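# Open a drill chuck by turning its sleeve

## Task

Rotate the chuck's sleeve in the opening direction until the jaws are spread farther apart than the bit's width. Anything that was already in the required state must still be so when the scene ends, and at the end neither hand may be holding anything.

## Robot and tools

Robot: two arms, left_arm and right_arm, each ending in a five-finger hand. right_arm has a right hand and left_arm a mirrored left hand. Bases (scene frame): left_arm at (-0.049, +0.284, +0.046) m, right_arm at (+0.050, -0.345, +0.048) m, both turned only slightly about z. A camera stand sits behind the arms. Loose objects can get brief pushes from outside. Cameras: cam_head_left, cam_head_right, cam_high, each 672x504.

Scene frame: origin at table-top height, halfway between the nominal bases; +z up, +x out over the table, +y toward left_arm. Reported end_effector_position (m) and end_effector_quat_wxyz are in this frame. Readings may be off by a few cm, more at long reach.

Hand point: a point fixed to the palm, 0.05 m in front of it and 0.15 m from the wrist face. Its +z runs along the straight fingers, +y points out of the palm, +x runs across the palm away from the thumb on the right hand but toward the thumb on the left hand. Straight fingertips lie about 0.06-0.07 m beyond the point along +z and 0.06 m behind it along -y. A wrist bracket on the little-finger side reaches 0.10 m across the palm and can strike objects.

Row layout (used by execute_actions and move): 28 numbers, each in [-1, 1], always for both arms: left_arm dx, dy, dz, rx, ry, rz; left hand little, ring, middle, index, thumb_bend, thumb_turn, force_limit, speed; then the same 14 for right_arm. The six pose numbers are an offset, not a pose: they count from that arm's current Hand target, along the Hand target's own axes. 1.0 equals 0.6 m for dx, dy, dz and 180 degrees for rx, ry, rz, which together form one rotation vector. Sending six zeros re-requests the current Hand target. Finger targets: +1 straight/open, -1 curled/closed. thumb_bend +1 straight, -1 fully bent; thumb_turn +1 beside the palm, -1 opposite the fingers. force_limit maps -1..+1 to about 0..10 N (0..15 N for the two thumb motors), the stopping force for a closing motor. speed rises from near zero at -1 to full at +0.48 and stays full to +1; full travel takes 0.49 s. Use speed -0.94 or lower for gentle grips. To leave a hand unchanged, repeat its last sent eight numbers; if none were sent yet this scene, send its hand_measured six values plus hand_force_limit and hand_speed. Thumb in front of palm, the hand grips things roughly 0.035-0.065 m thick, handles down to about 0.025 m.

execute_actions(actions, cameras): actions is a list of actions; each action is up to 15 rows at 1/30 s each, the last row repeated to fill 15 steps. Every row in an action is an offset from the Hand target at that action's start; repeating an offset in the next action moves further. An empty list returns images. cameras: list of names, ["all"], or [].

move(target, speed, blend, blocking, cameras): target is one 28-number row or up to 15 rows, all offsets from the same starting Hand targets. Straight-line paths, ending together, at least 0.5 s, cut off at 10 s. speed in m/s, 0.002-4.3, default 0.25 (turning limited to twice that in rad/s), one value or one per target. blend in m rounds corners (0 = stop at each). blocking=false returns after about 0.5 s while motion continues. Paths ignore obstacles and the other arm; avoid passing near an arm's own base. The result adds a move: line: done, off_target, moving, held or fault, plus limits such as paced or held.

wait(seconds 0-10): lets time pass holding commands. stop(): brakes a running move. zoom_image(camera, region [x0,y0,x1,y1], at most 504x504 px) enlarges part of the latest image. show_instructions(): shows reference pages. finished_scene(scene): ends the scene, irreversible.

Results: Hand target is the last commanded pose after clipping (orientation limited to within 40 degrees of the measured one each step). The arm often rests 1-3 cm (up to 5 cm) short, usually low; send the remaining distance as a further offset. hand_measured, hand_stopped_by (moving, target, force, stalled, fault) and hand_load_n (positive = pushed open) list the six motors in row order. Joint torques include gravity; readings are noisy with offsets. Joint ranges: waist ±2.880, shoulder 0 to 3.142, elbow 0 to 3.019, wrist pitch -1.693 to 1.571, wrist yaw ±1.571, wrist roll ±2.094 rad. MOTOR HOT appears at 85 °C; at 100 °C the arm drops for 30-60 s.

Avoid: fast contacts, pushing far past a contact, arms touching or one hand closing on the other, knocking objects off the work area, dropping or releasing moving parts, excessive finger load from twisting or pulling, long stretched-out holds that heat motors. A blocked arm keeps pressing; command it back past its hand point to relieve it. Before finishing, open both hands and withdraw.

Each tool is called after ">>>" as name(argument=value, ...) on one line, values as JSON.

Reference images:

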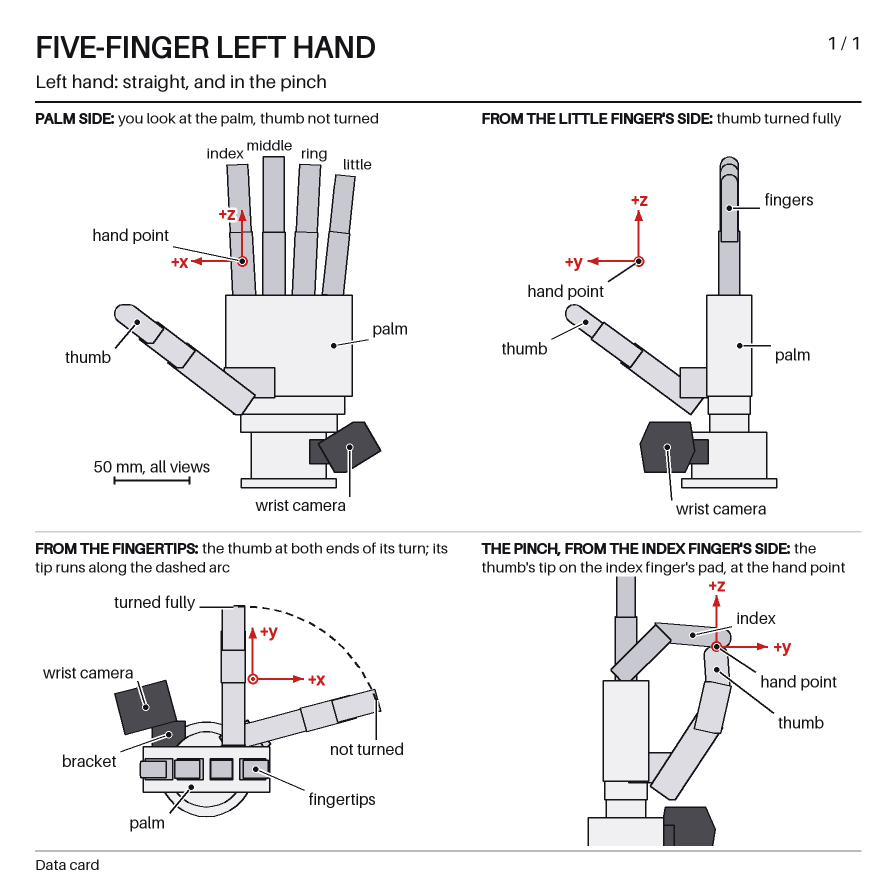

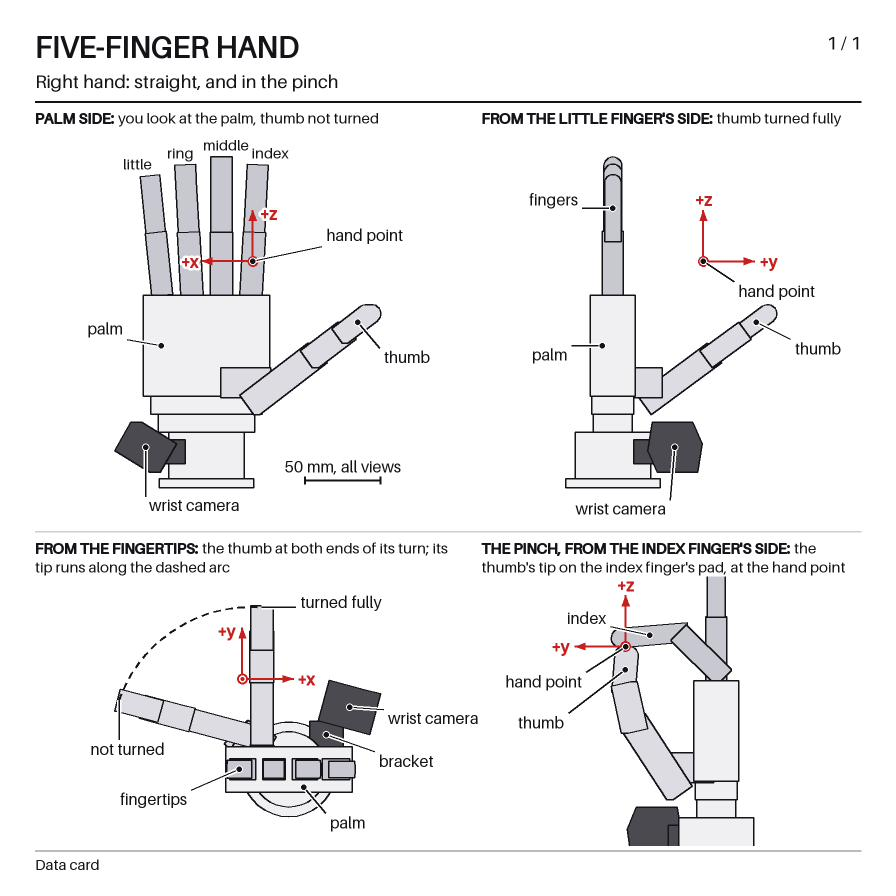

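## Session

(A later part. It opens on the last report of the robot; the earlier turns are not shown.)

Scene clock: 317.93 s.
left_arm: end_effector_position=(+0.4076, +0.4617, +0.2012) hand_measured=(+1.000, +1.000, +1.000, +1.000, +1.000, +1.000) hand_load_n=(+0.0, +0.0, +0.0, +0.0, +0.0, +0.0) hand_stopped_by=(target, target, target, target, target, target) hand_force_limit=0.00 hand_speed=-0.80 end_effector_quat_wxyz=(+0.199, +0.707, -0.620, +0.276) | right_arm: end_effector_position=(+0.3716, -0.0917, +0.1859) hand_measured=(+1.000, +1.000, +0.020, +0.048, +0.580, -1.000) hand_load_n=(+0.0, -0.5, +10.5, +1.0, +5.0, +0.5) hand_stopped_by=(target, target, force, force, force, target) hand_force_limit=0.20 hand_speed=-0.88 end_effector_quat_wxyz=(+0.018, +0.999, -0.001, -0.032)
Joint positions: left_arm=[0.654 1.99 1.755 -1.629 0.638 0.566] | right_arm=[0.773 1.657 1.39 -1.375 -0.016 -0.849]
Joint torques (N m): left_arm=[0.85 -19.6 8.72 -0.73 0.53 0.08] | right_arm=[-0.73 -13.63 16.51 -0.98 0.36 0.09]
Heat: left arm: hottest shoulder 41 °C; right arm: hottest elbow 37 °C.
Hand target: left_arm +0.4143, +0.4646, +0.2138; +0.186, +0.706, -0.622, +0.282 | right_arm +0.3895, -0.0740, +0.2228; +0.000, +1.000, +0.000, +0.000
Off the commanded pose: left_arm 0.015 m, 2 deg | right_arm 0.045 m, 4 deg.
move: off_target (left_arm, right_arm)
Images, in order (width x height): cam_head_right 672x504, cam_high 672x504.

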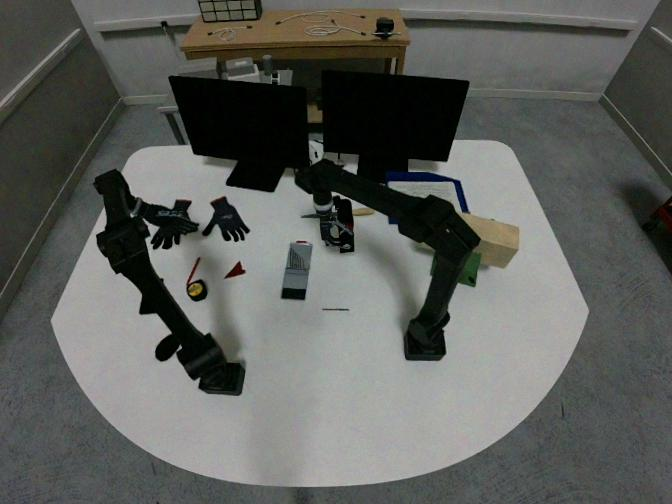

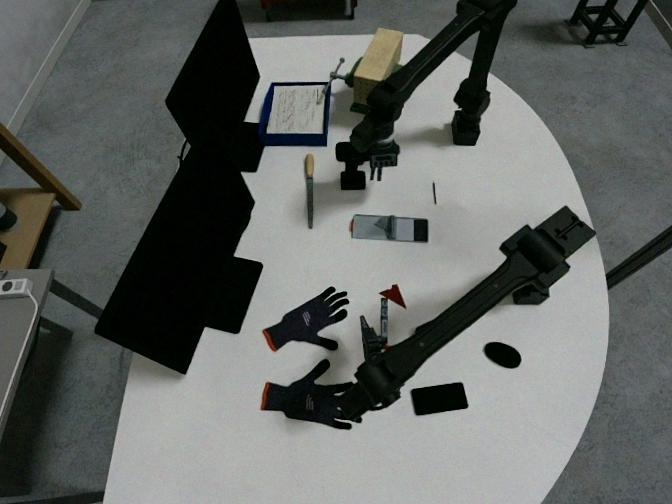

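>>> move(target=[[0,0,0,0,0,0,1,1,1,1,1,1,0,-0.8,0,0.003,0.005,-0.1,0,0,1,1,0.0,0.02,0.4,-1,0.2,-0.88],[0,0,0,0,0,0,1,1,1,1,1,1,0,-0.8,0,0.003,0.005,-0.1,0,0,1,1,0.3,0.3,0.7,-1,-0.2,-0.82],[0,0,0,0,0,0,1,1,1,1,1,1,0,-0.8,0,0.003,0.005,-0.1,0,0,1,1,1,1,1,-1,-0.2,0],[0,0,0,0,0,0,1,1,1,1,1,1,0,-0.8,0,0.003,-0.1,-0.1,0,0,1,1,1,1,1,-1,-0.2,0]], speed=[0.14,0.1,0.1,0.2], cameras=["all"])

>>> zoom_image(camera="cam_head_right", region=[334, 234, 358, 258])

>>> zoom_image(camera="cam_head_left", region=[330, 234, 354, 258])

>>> zoom_image(camera="cam_high", region=[388, 140, 412, 164])

Scene clock: 330.83 s.
left_arm: end_effector_position=(+0.4076, +0.4617, +0.2012) hand_measured=(+1.000, +1.000, +1.000, +1.000, +1.000, +1.000) hand_load_n=(+0.0, +0.0, +0.0, +0.0, +0.0, +0.0) hand_stopped_by=(target, target, target, target, target, target) hand_force_limit=0.00 hand_speed=-0.80 end_effector_quat_wxyz=(+0.199, +0.707, -0.620, +0.276) | right_arm: end_effector_position=(+0.3838, -0.0852, +0.2501) hand_measured=(+1.000, +1.000, +1.000, +1.000, +1.000, -1.000) hand_load_n=(+0.0, +0.0, +0.0, +0.0, +0.0, +0.0) hand_stopped_by=(target, target, target, target, target, target) hand_force_limit=-0.20 hand_speed=0.00 end_effector_quat_wxyz=(+0.155, +0.988, +0.006, -0.003)
Joint positions: left_arm=[0.654 1.99 1.755 -1.629 0.638 0.566] | right_arm=[0.854 1.768 1.64 -1.674 0.211 -0.755]
Joint torques (N m): left_arm=[0.91 -19.55 8.7 -0.7 0.53 0.07] | right_arm=[-0.38 -16.26 13.83 -0.98 0.31 -0.06]
Heat: left arm: hottest shoulder 41 °C; right arm: hottest elbow 39 °C.
Hand target: left_arm +0.4143, +0.4646, +0.2138; +0.186, +0.706, -0.622, +0.282 | right_arm +0.3895, -0.0758, +0.2828; +0.157, +0.988, +0.000, +0.000
Off the commanded pose: left_arm 0.015 m, 2 deg | right_arm 0.035 m, 1 deg.
joint sent to its limit (right arm) — joint 4 (wrist pitch), lower limit. The joint targets are off in position and orientation.
move: off_target (left_arm, right_arm); target 2's new numbers were sent with right_arm's hand 0.039 m and 4 deg from that target; target 3's new numbers were sent with right_arm's hand 0.028 m and 3 deg from that target

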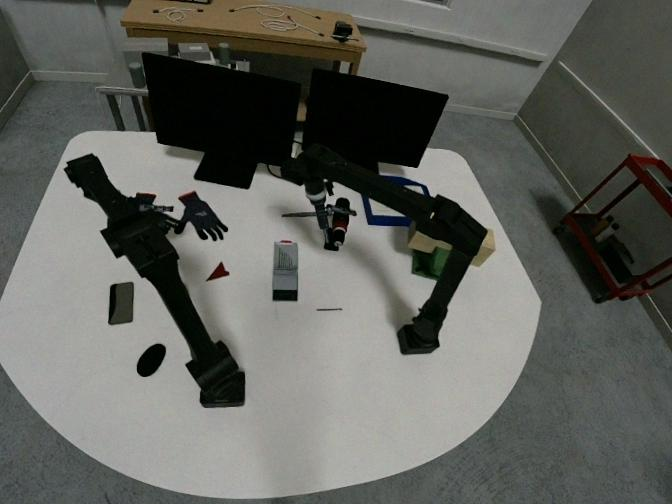

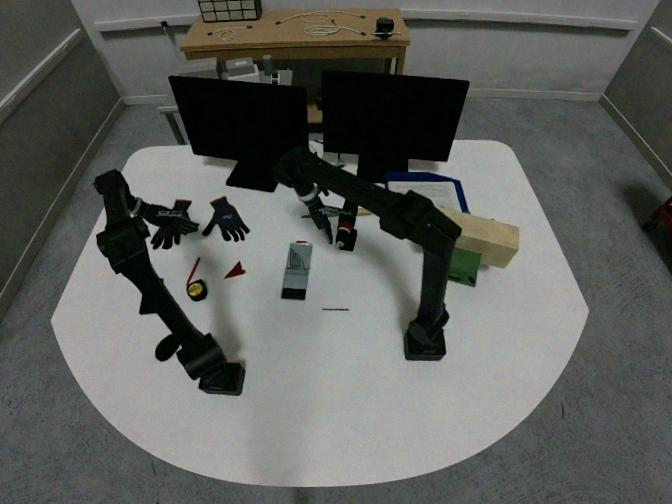

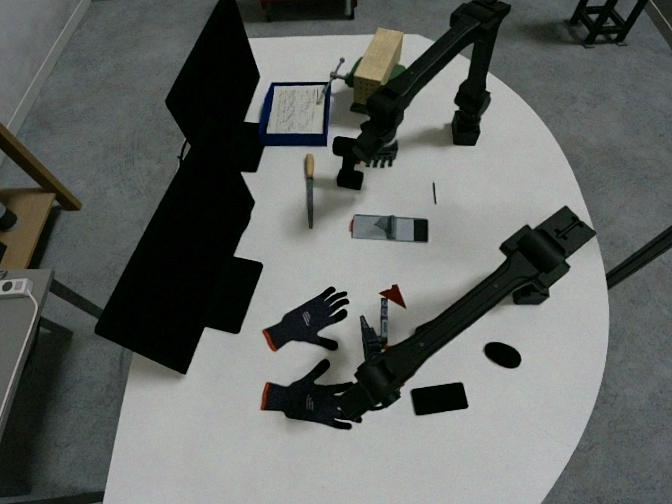

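Scaled by 21.000 from the camera's 672x504 image, which has a finer 960x720 frame.

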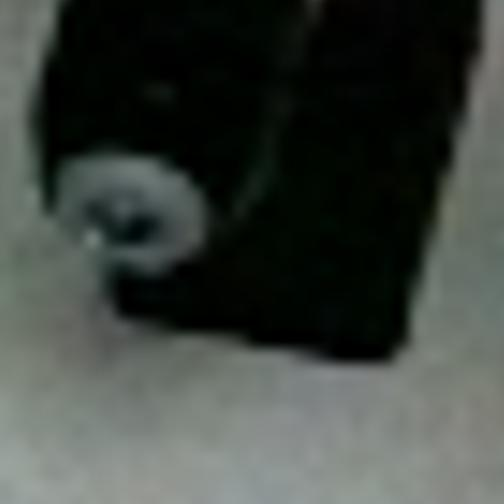

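Scaled by 21.000 from the camera's 672x504 image, which has a finer 960x720 frame.

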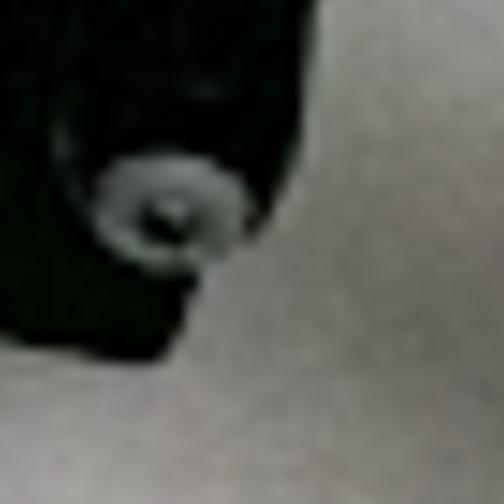

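Scaled by 21.000 from the camera's 672x504 image, which has a finer 960x720 frame.

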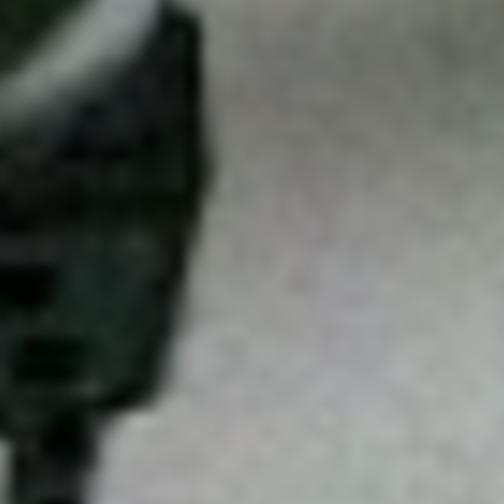

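>>> move(target=[[0,0,0,0,0,0,1,1,1,1,1,1,0,-0.8,-0.0167,0.0093,-0.03,0.3,0,0,1,1,1,1,1,-1,-0.2,0],[0,0,0,0,0,0,1,1,1,1,1,1,0,-0.8,-0.0242,0.014,0.0445,0.6278,0,0,1,1,1,1,1,-1,-0.2,0]], speed=0.45, blend=[0.02,0], cameras=["all"])

>>> zoom_image(camera="cam_high", region=[330, 90, 430, 210])

>>> zoom_image(camera="cam_head_right", region=[320, 190, 400, 270])

>>> zoom_image(camera="cam_high", region=[388, 145, 412, 169])

Scene clock: 341.03 s.
left_arm: end_effector_position=(+0.4076, +0.4617, +0.2012) hand_measured=(+1.000, +1.000, +1.000, +1.000, +1.000, +1.000) hand_load_n=(+0.0, +0.0, +0.0, +0.0, +0.0, +0.0) hand_stopped_by=(target, target, target, target, target, target) hand_force_limit=0.00 hand_speed=-0.80 end_effector_quat_wxyz=(+0.199, +0.707, -0.620, +0.276) | right_arm: end_effector_position=(+0.3694, -0.0918, +0.2528) hand_measured=(+1.000, +1.000, +1.000, +1.000, +1.000, -1.000) hand_load_n=(+0.0, +0.0, +0.0, +0.0, +0.0, +0.0) hand_stopped_by=(target, target, target, target, target, target) hand_force_limit=-0.20 hand_speed=0.00 end_effector_quat_wxyz=(+0.690, -0.721, -0.036, +0.056)
Joint positions: left_arm=[0.654 1.99 1.755 -1.629 0.638 0.566] | right_arm=[0.23 1.331 0.796 -0.175 -1.507 -0.677]
Joint torques (N m): left_arm=[0.91 -19.49 8.7 -0.77 0.53 0.07] | right_arm=[-2.2 -8.88 8.98 2.5 -0.37 0.07]
Heat: left arm: hottest shoulder 41 °C; right arm: hottest elbow 39 °C.
Hand target: left_arm +0.4143, +0.4646, +0.2138; +0.186, +0.706, -0.622, +0.282 | right_arm +0.3750, -0.0920, +0.2600; +0.737, -0.676, +0.000, +0.000
Off the commanded pose: left_arm 0.015 m, 2 deg | right_arm 0.009 m, 11 deg.
move: off_target (left_arm, right_arm)

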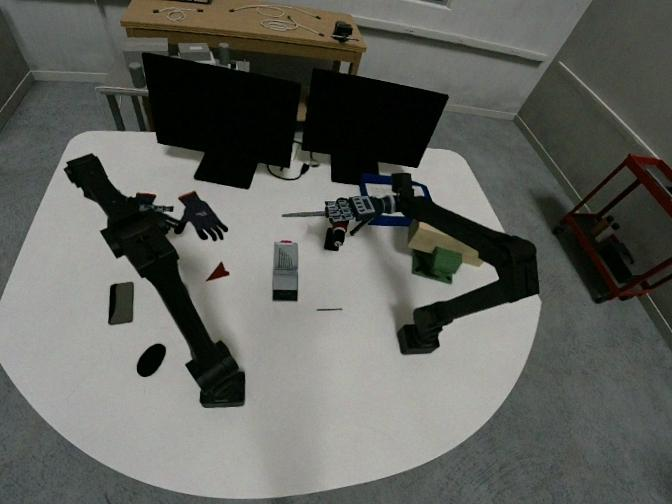

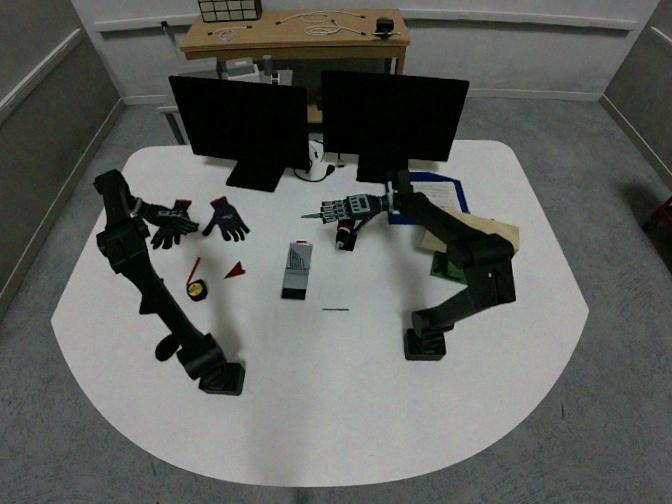

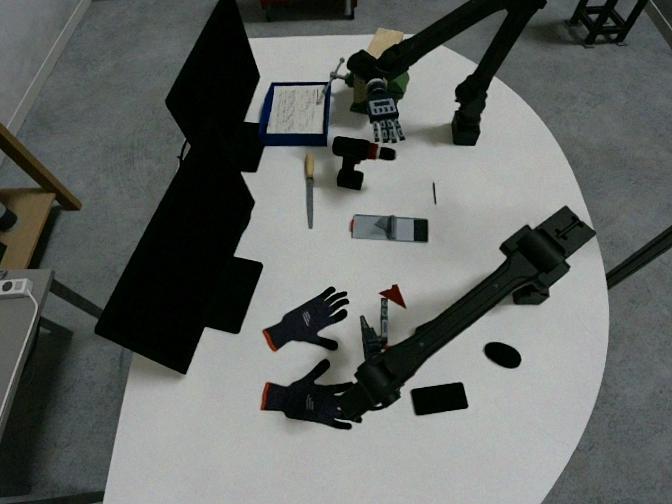

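Scaled by 4.200 from the camera's 672x504 image, which has a finer 960x720 frame.

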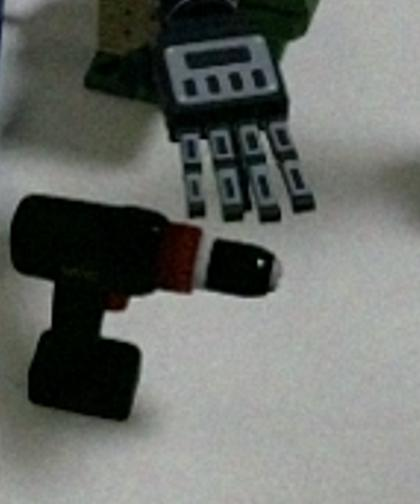

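Scaled by 6.300 from the camera's 672x504 image, which has a finer 960x720 frame.

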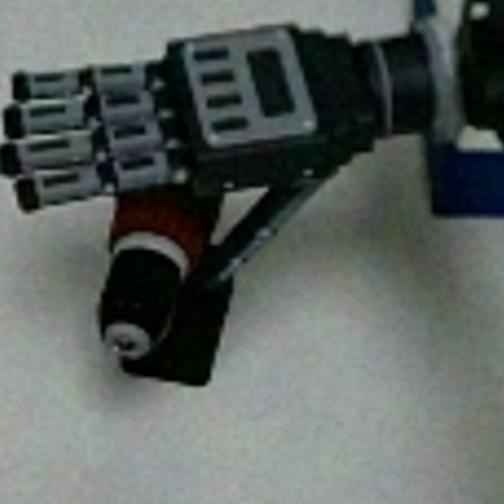

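Scaled by 21.000 from the camera's 672x504 image, which has a finer 960x720 frame.

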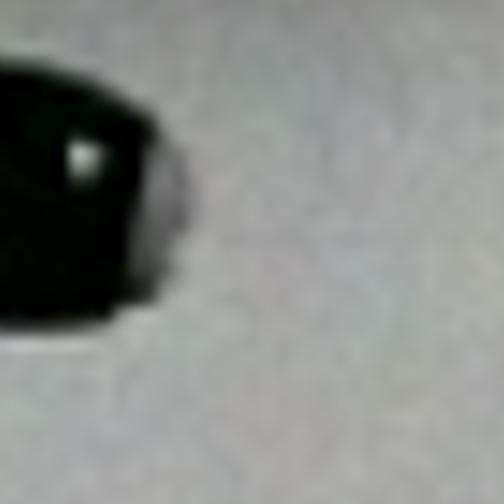

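>>> zoom_image(camera="cam_head_right", region=[334, 234, 350, 250])

>>> zoom_image(camera="cam_head_left", region=[330, 234, 346, 250])

Scaled by 31.500 from the camera's 672x504 image, which has a finer 960x720 frame.

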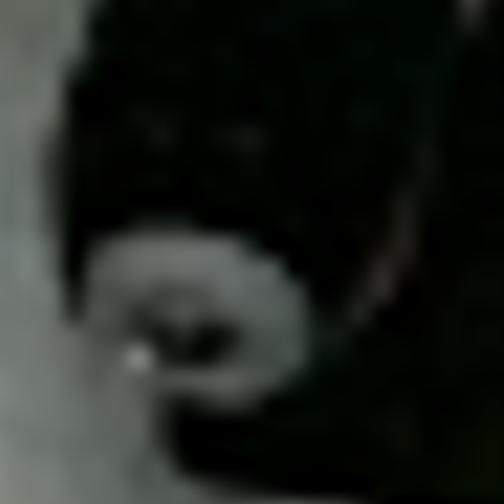

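Scaled by 31.500 from the camera's 672x504 image, which has a finer 960x720 frame.

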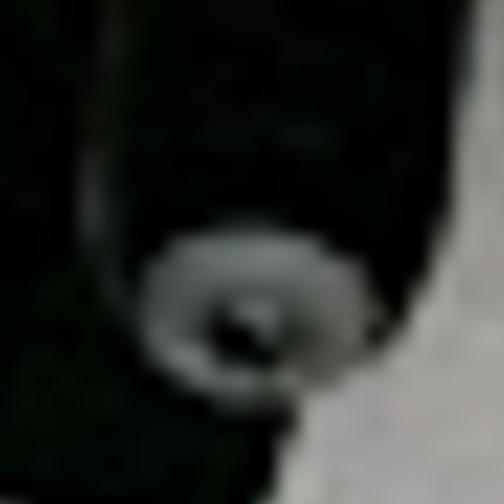

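>>> move(target=[[0,0,0,0,0,0,1,1,1,1,1,1,0,-0.8,0.0283,0.0415,-0.0037,0,0,0,1,1,1,1,1,-1,-0.2,0],[0,0,0,0,0,0,1,1,1,1,1,1,0,-0.8,0.0417,0.0779,-0.0085,0,0,0,1,1,1,1,1,-1,-0.2,0],[0,0,0,0,0,0,1,1,1,1,1,1,0,-0.8,0.0417,0.0966,0.0142,0,0,0,1,1,0.4,0.4,0.6,-1,-0.2,-0.4]], speed=[0.12,0.1,0.08], blend=[0,0,0], cameras=["cam_high","cam_head_right"])

>>> zoom_image(camera="cam_high", region=[330, 90, 430, 210])

>>> zoom_image(camera="cam_head_right", region=[320, 190, 400, 270])

Scene clock: 365.30 s.
left_arm: end_effector_position=(+0.4076, +0.4617, +0.2012) hand_measured=(+1.000, +1.000, +1.000, +1.000, +1.000, +1.000) hand_load_n=(+0.5, +0.0, +0.0, +0.0, -0.5, +0.0) hand_stopped_by=(target, target, target, target, target, target) hand_force_limit=0.00 hand_speed=-0.80 end_effector_quat_wxyz=(+0.199, +0.707, -0.620, +0.276) | right_arm: end_effector_position=(+0.3956, -0.0879, +0.1972) hand_measured=(+1.000, +1.000, +0.400, +0.400, +0.600, -1.000) hand_load_n=(+0.0, +0.0, +0.0, +0.0, +0.0, +0.5) hand_stopped_by=(target, target, target, target, target, target) hand_force_limit=-0.20 hand_speed=-0.40 end_effector_quat_wxyz=(+0.734, -0.679, +0.021, +0.011)
Joint positions: left_arm=[0.654 1.99 1.755 -1.629 0.638 0.566] | right_arm=[0.207 1.688 0.606 1.514 -1.383 0.471]
Joint torques (N m): left_arm=[0.91 -19.6 8.73 -0.73 0.53 0.07] | right_arm=[-0.62 -9.47 6.61 1.29 0.49 -0.24]
Heat: left arm: hottest shoulder 41 °C; right arm: hottest elbow 38 °C.
Hand target: left_arm +0.4143, +0.4646, +0.2138; +0.186, +0.706, -0.622, +0.282 | right_arm +0.4000, -0.0785, +0.2030; +0.737, -0.676, +0.000, +0.000
Off the commanded pose: left_arm 0.015 m, 2 deg | right_arm 0.012 m, 3 deg.
move: off_target (left_arm, right_arm)
Images, in order (width x height): cam_head_right 672x504, cam_high 672x504.

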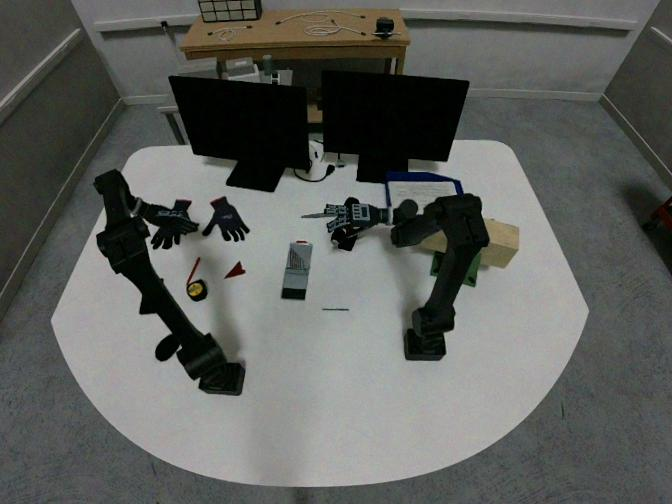

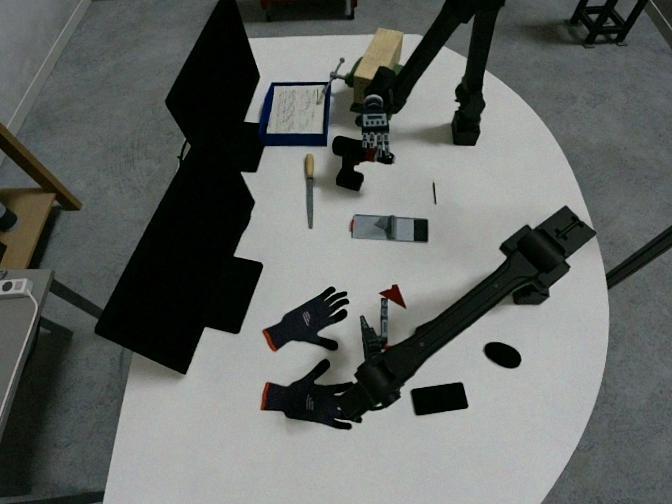

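Scaled by 4.200 from the camera's 672x504 image, which has a finer 960x720 frame.

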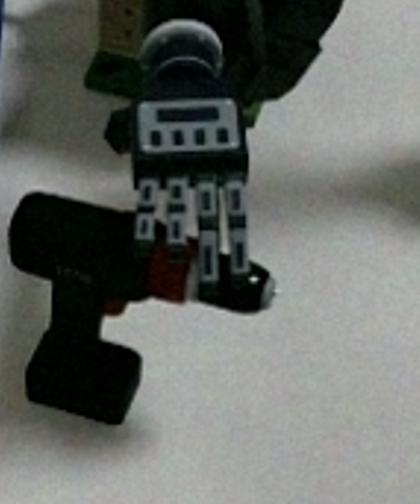

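Scaled by 6.300 from the camera's 672x504 image, which has a finer 960x720 frame.

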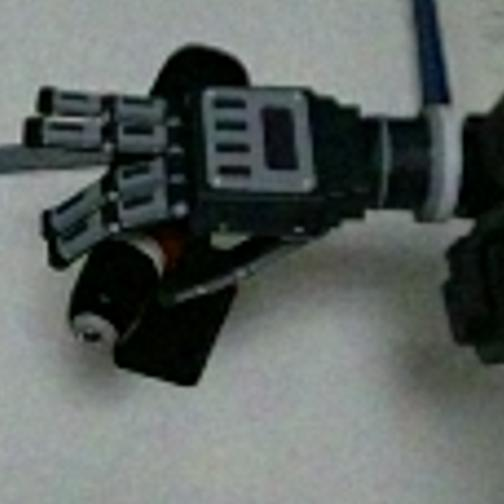

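>>> move(target=[[0,0,0,0,0,0,1,1,1,1,1,1,0,-0.8,-0.0267,0.01,0,0,0,0,1,1,0.4,0.4,0.7,-1,-0.2,-0.4],[0,0,0,0,0,0,1,1,1,1,1,1,0,-0.8,-0.0267,0.01,0,0,0,0,1,1,0.14,0.1,0.7,-1,0,-0.82]], speed=[0.08,0.08], cameras=["cam_high","cam_head_right"])

>>> zoom_image(camera="cam_high", region=[330, 90, 430, 210])

>>> zoom_image(camera="cam_head_right", region=[320, 190, 400, 270])

Scene clock: 378.80 s.
left_arm: end_effector_position=(+0.4076, +0.4617, +0.2012) hand_measured=(+1.000, +1.000, +1.000, +1.000, +1.000, +1.000) hand_load_n=(+0.0, +0.0, +0.0, +0.0, +0.0, +0.0) hand_stopped_by=(target, target, target, target, target, target) hand_force_limit=0.00 hand_speed=-0.80 end_effector_quat_wxyz=(+0.199, +0.707, -0.620, +0.276) | right_arm: end_effector_position=(+0.3819, -0.0801, +0.1909) hand_measured=(+1.000, +1.000, +0.140, +0.152, +0.700, -1.000) hand_load_n=(+0.0, +0.0, +0.0, +0.0, +0.0, -0.5) hand_stopped_by=(target, target, target, force, target, target) hand_force_limit=0.00 hand_speed=-0.82 end_effector_quat_wxyz=(+0.734, -0.678, +0.021, +0.018)
Joint positions: left_arm=[0.654 1.99 1.755 -1.629 0.638 0.566] | right_arm=[0.233 1.687 0.575 1.514 -1.368 0.451]
Joint torques (N m): left_arm=[0.91 -19.6 8.7 -0.72 0.54 0.08] | right_arm=[-0.44 -10.52 5.12 1.85 0.2 -0.27]
Heat: left arm: hottest shoulder 41 °C; right arm: hottest elbow 37 °C.
Hand target: left_arm +0.4143, +0.4646, +0.2138; +0.186, +0.706, -0.622, +0.282 | right_arm +0.3840, -0.0780, +0.1970; +0.737, -0.676, +0.000, +0.000
Off the commanded pose: left_arm 0.015 m, 2 deg | right_arm 0.007 m, 3 deg.
move: off_target (left_arm, right_arm); target 2's new numbers were sent with right_arm's hand 0.011 m and 3 deg from that target
Images, in order (width x height): cam_head_right 672x504, cam_high 672x504.

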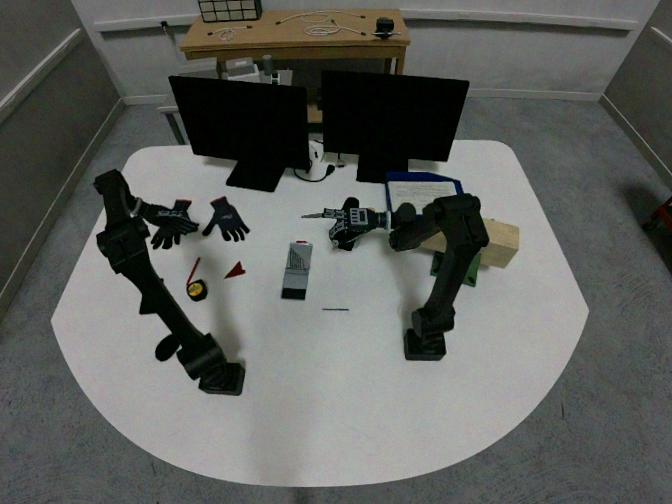

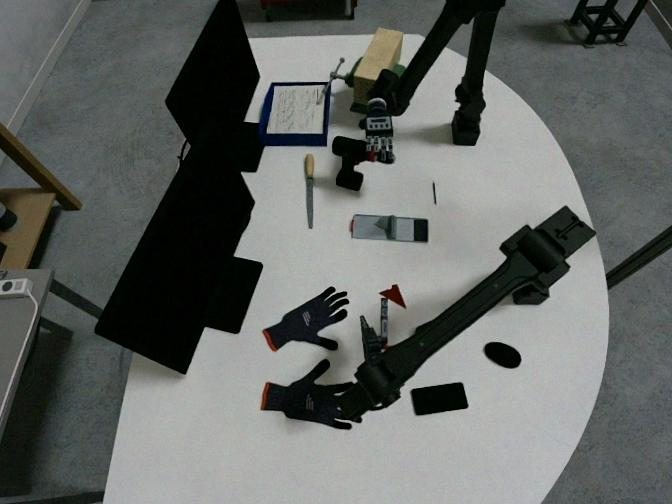

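Scaled by 4.200 from the camera's 672x504 image, which has a finer 960x720 frame.

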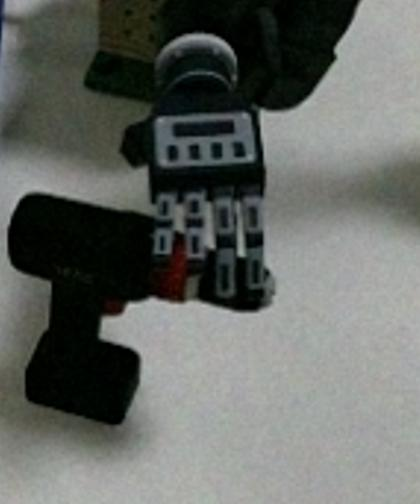

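Scaled by 6.300 from the camera's 672x504 image, which has a finer 960x720 frame.

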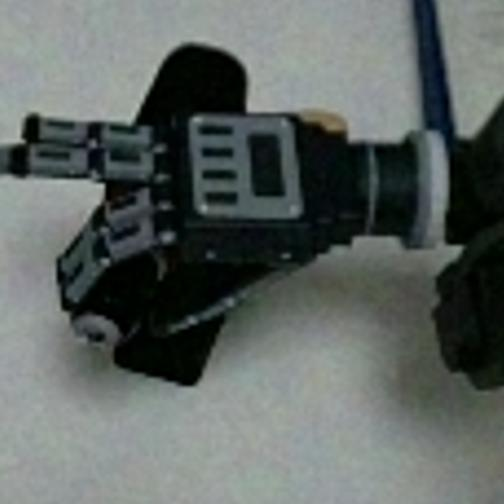

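>>> move(target=[[0,0,0,0,0,0,1,1,1,1,1,1,0,-0.8,0.0233,0,0,0,0,0,1,1,0.2,0.2,0.7,-1,0,-0.6],[0,0,0,0,0,0,1,1,1,1,1,1,0,-0.8,0.0233,-0.002,-0.035,0,0,0,1,1,0.1,0.1,0.7,-1,0,-0.8],[0,0,0,0,0,0,1,1,1,1,1,1,0,-0.8,0.02,-0.002,-0.035,0,0,0,1,1,0.06,0.06,0.45,-1,0.2,-0.85]], speed=[0.08,0.05,0.05], cameras=["cam_high","cam_head_right"])

>>> zoom_image(camera="cam_high", region=[330, 90, 430, 210])

>>> zoom_image(camera="cam_head_right", region=[320, 190, 400, 270])

Scene clock: 389.40 s.
left_arm: end_effector_position=(+0.4076, +0.4617, +0.2012) hand_measured=(+1.000, +1.000, +1.000, +1.000, +1.000, +1.000) hand_load_n=(+0.0, +0.0, +0.0, +0.0, +0.0, +0.0) hand_stopped_by=(target, target, target, target, target, target) hand_force_limit=0.00 hand_speed=-0.80 end_effector_quat_wxyz=(+0.199, +0.707, -0.620, +0.276) | right_arm: end_effector_position=(+0.3784, -0.0925, +0.1877) hand_measured=(+1.000, +1.000, +0.060, +0.060, +0.522, -1.000) hand_load_n=(+0.0, +0.0, +1.0, +5.5, +9.0, +1.0) hand_stopped_by=(target, target, target, target, force, target) hand_force_limit=0.20 hand_speed=-0.85 end_effector_quat_wxyz=(+0.728, -0.685, +0.013, +0.027)
Joint positions: left_arm=[0.654 1.99 1.755 -1.629 0.638 0.566] | right_arm=[0.204 1.691 0.575 1.543 -1.423 0.48]
Joint torques (N m): left_arm=[0.91 -19.6 8.7 -0.73 0.53 0.08] | right_arm=[-3.02 -9.52 7.06 2.02 0.25 -0.07]
Heat: left arm: hottest shoulder 41 °C; right arm: hottest elbow 36 °C.
Hand target: left_arm +0.4143, +0.4646, +0.2138; +0.186, +0.706, -0.622, +0.282 | right_arm +0.3960, -0.0990, +0.1964; +0.737, -0.676, +0.000, +0.000
Off the commanded pose: left_arm 0.015 m, 2 deg | right_arm 0.021 m, 4 deg.
joint sent to its limit (right arm) — joint 4 (wrist pitch), upper limit. The joint targets are off in position, not in orientation.
move: off_target (left_arm, right_arm); target 2's new numbers were sent with right_arm's hand 0.025 m and 4 deg from that target; target 3's new numbers were sent with right_arm's hand 0.021 m and 4 deg from that target
Images, in order (width x height): cam_head_right 672x504, cam_high 672x504.

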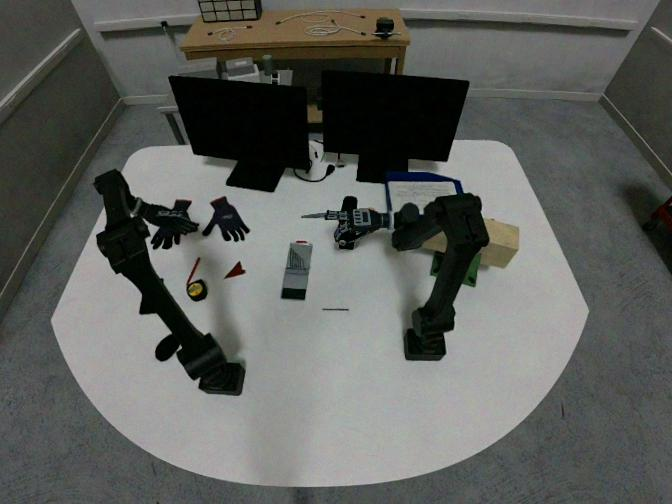

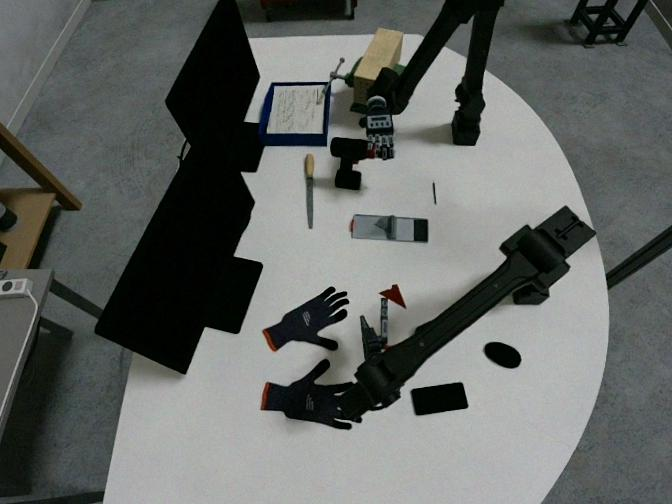

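Scaled by 4.200 from the camera's 672x504 image, which has a finer 960x720 frame.

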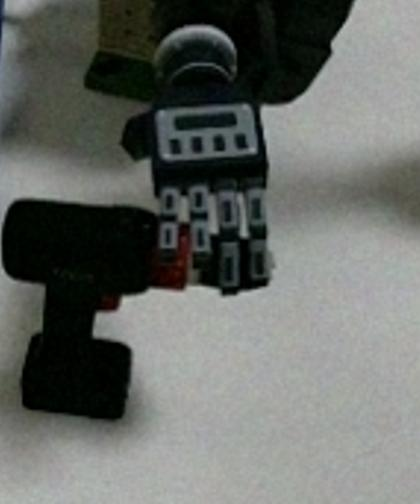

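Scaled by 6.300 from the camera's 672x504 image, which has a finer 960x720 frame.

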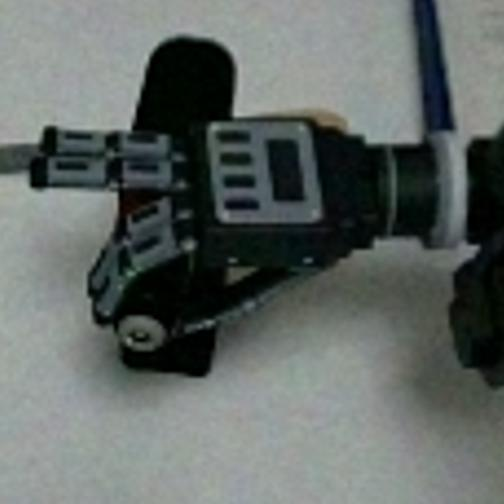

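>>> move(target=[[0,0,0,0,0,0,1,1,1,1,1,1,0,-0.8,0,0,0,0,0,0,1,1,0.0,0.0,0.45,-1,0.2,-0.85],[0,0,0,0,0,0,1,1,1,1,1,1,0,-0.8,-0.005,-0.0083,0.0208,-0.0833,0,0,1,1,0.0,0.0,0.45,-1,0.2,-0.85],[0,0,0,0,0,0,1,1,1,1,1,1,0,-0.8,0.0083,-0.0233,0.0313,-0.1667,0,0,1,1,0.0,0.0,0.45,-1,0.2,-0.85],[0,0,0,0,0,0,1,1,1,1,1,1,0,-0.8,0.0167,-0.0392,0.0427,-0.3333,0,0,1,1,0.0,0.0,0.45,-1,0.2,-0.85]], speed=0.12, blend=[0,0.005,0.005,0], cameras=["cam_high","cam_head_right"])

>>> zoom_image(camera="cam_high", region=[330, 90, 430, 210])

>>> zoom_image(camera="cam_head_right", region=[320, 190, 400, 270])

Scene clock: 412.97 s.
left_arm: end_effector_position=(+0.4076, +0.4617, +0.2012) hand_measured=(+1.000, +1.000, +1.000, +1.000, +1.000, +1.000) hand_load_n=(+0.0, +0.0, +0.0, +0.0, +0.0, +0.0) hand_stopped_by=(target, target, target, target, target, target) hand_force_limit=0.00 hand_speed=-0.80 end_effector_quat_wxyz=(+0.199, +0.707, -0.620, +0.276) | right_arm: end_effector_position=(+0.3785, -0.0950, +0.1881) hand_measured=(+1.000, +1.000, +0.036, +0.050, +0.522, -1.000) hand_load_n=(+0.0, +0.0, +12.0, +3.0, +13.5, +3.5) hand_stopped_by=(target, target, force, force, force, target) hand_force_limit=0.20 hand_speed=-0.85 end_effector_quat_wxyz=(-0.281, +0.959, -0.029, -0.037)
Joint positions: left_arm=[0.654 1.99 1.755 -1.629 0.638 0.566] | right_arm=[0.532 1.438 1.144 -1.042 -0.528 -0.965]
Joint torques (N m): left_arm=[0.91 -19.6 8.72 -0.75 0.53 0.08] | right_arm=[-0.56 -10.23 16.65 0.23 -0.22 -0.26]
Heat: left arm: hottest shoulder 41 °C; right arm: hottest elbow 37 °C.
Hand target: left_arm +0.4143, +0.4646, +0.2138; +0.186, +0.706, -0.622, +0.282 | right_arm +0.4060, -0.0755, +0.2220; -0.300, +0.954, +0.000, +0.000
Off the commanded pose: left_arm 0.015 m, 2 deg | right_arm 0.048 m, 6 deg.
move: off_target (left_arm, right_arm)
Images, in order (width x height): cam_head_right 672x504, cam_high 672x504.

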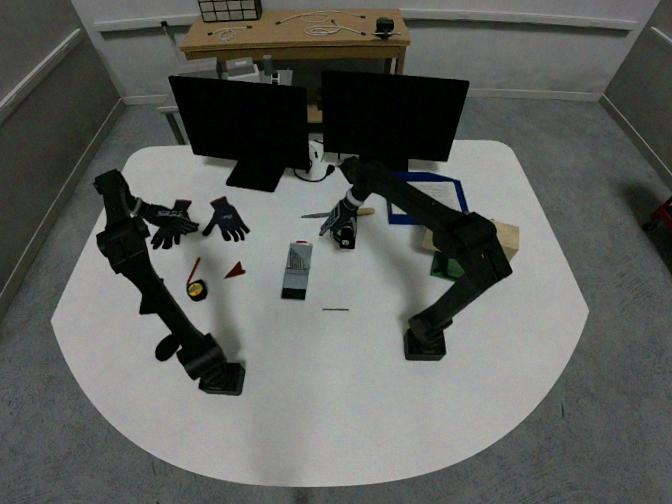

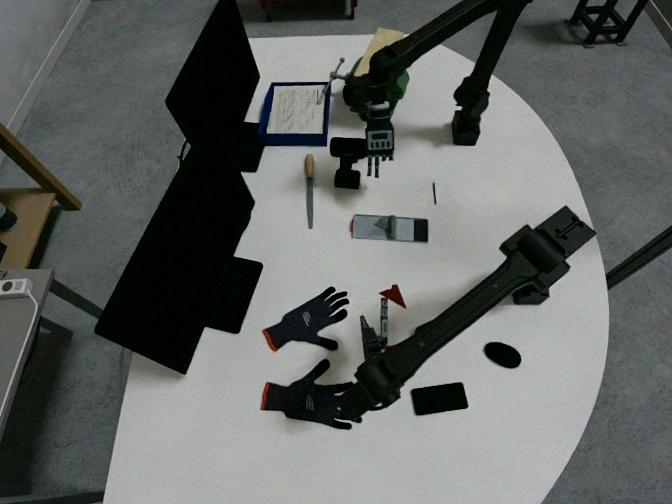

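Scaled by 4.200 from the camera's 672x504 image, which has a finer 960x720 frame.

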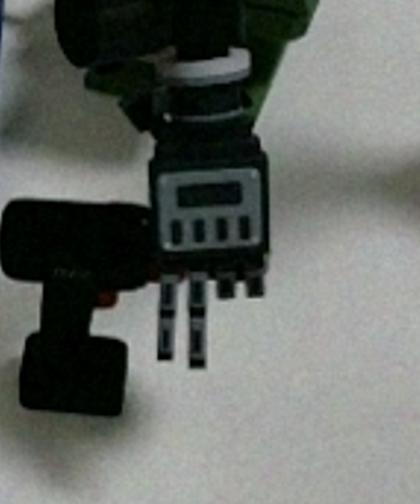

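Scaled by 6.300 from the camera's 672x504 image, which has a finer 960x720 frame.

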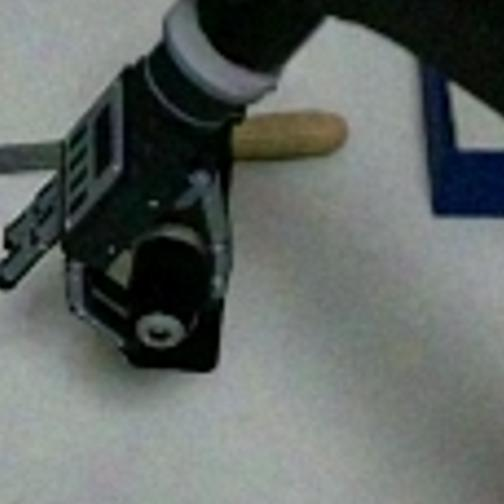

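>>> move(target=[[0,0,0,0,0,0,1,1,1,1,1,1,0,-0.8,-0.01,0,0.0047,-0.1944,0,0,1,1,0.0,0.0,0.45,-1,0.2,-0.85],[0,0,0,0,0,0,1,1,1,1,1,1,0,-0.8,-0.0133,0.004,0.0055,-0.2833,0,0,1,1,0.0,0.0,0.45,-1,0.2,-0.85]], speed=0.12, blend=[0.005,0], cameras=["cam_high","cam_head_right"])

>>> zoom_image(camera="cam_head_right", region=[320, 190, 400, 270])

>>> zoom_image(camera="cam_head_right", region=[334, 230, 358, 254])

Scene clock: 423.53 s.
left_arm: end_effector_position=(+0.4076, +0.4617, +0.2012) hand_measured=(+1.000, +1.000, +1.000, +1.000, +1.000, +1.000) hand_load_n=(+0.0, +0.0, +0.0, +0.0, +0.0, +0.0) hand_stopped_by=(target, target, target, target, target, target) hand_force_limit=0.00 hand_speed=-0.80 end_effector_quat_wxyz=(+0.199, +0.707, -0.620, +0.276) | right_arm: end_effector_position=(+0.3807, -0.0896, +0.1841) hand_measured=(+1.000, +1.000, +0.036, +0.048, +0.522, -1.000) hand_load_n=(+0.5, +0.0, +16.0, +0.5, +9.5, -3.5) hand_stopped_by=(target, target, force, force, force, target) hand_force_limit=0.20 hand_speed=-0.85 end_effector_quat_wxyz=(+0.150, +0.988, +0.002, -0.033)
Joint positions: left_arm=[0.654 1.99 1.755 -1.629 0.638 0.566] | right_arm=[0.834 1.814 1.523 -1.542 0.166 -0.769]
Joint torques (N m): left_arm=[0.91 -19.66 8.73 -0.75 0.53 0.08] | right_arm=[-0.73 -15.5 15.72 -1.74 0.96 0.07]
Heat: left arm: hottest shoulder 41 °C; right arm: hottest elbow 39 °C.
Hand target: left_arm +0.4143, +0.4646, +0.2138; +0.186, +0.706, -0.622, +0.282 | right_arm +0.3980, -0.0756, +0.2179; +0.139, +0.990, +0.000, +0.000
Off the commanded pose: left_arm 0.015 m, 2 deg | right_arm 0.041 m, 4 deg.
move: off_target (left_arm, right_arm)
Images, in order (width x height): cam_head_right 672x504, cam_high 672x504.

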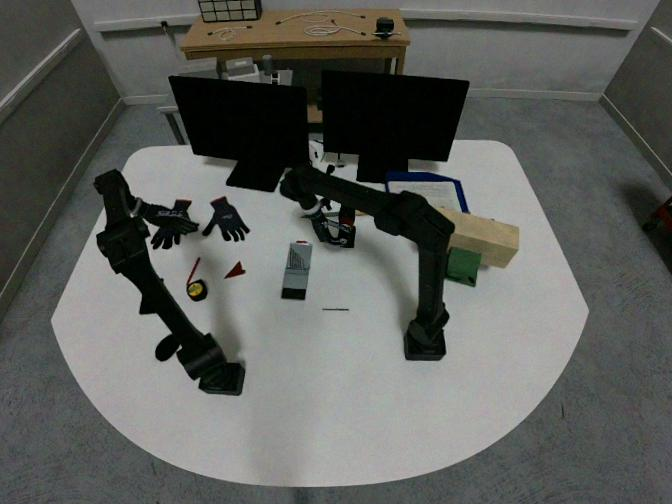

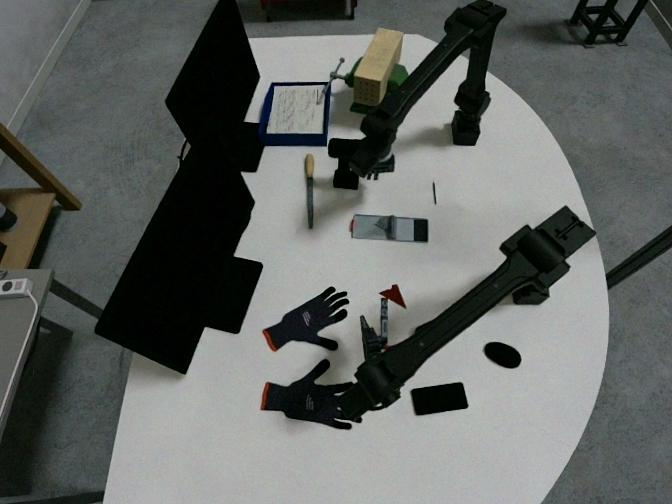

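Scaled by 6.300 from the camera's 672x504 image, which has a finer 960x720 frame.

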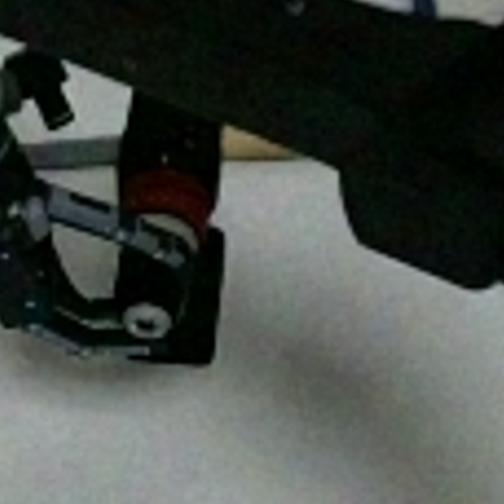

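Scaled by 21.000 from the camera's 672x504 image, which has a finer 960x720 frame.

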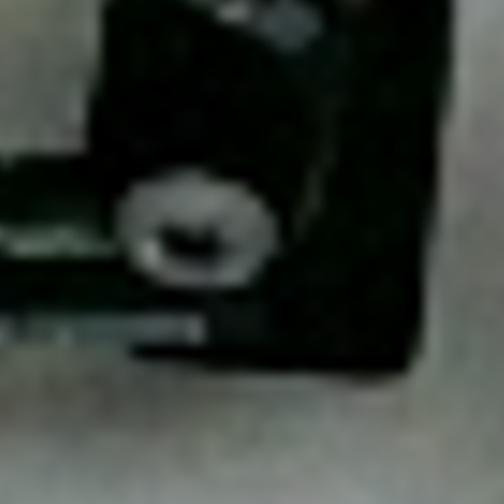

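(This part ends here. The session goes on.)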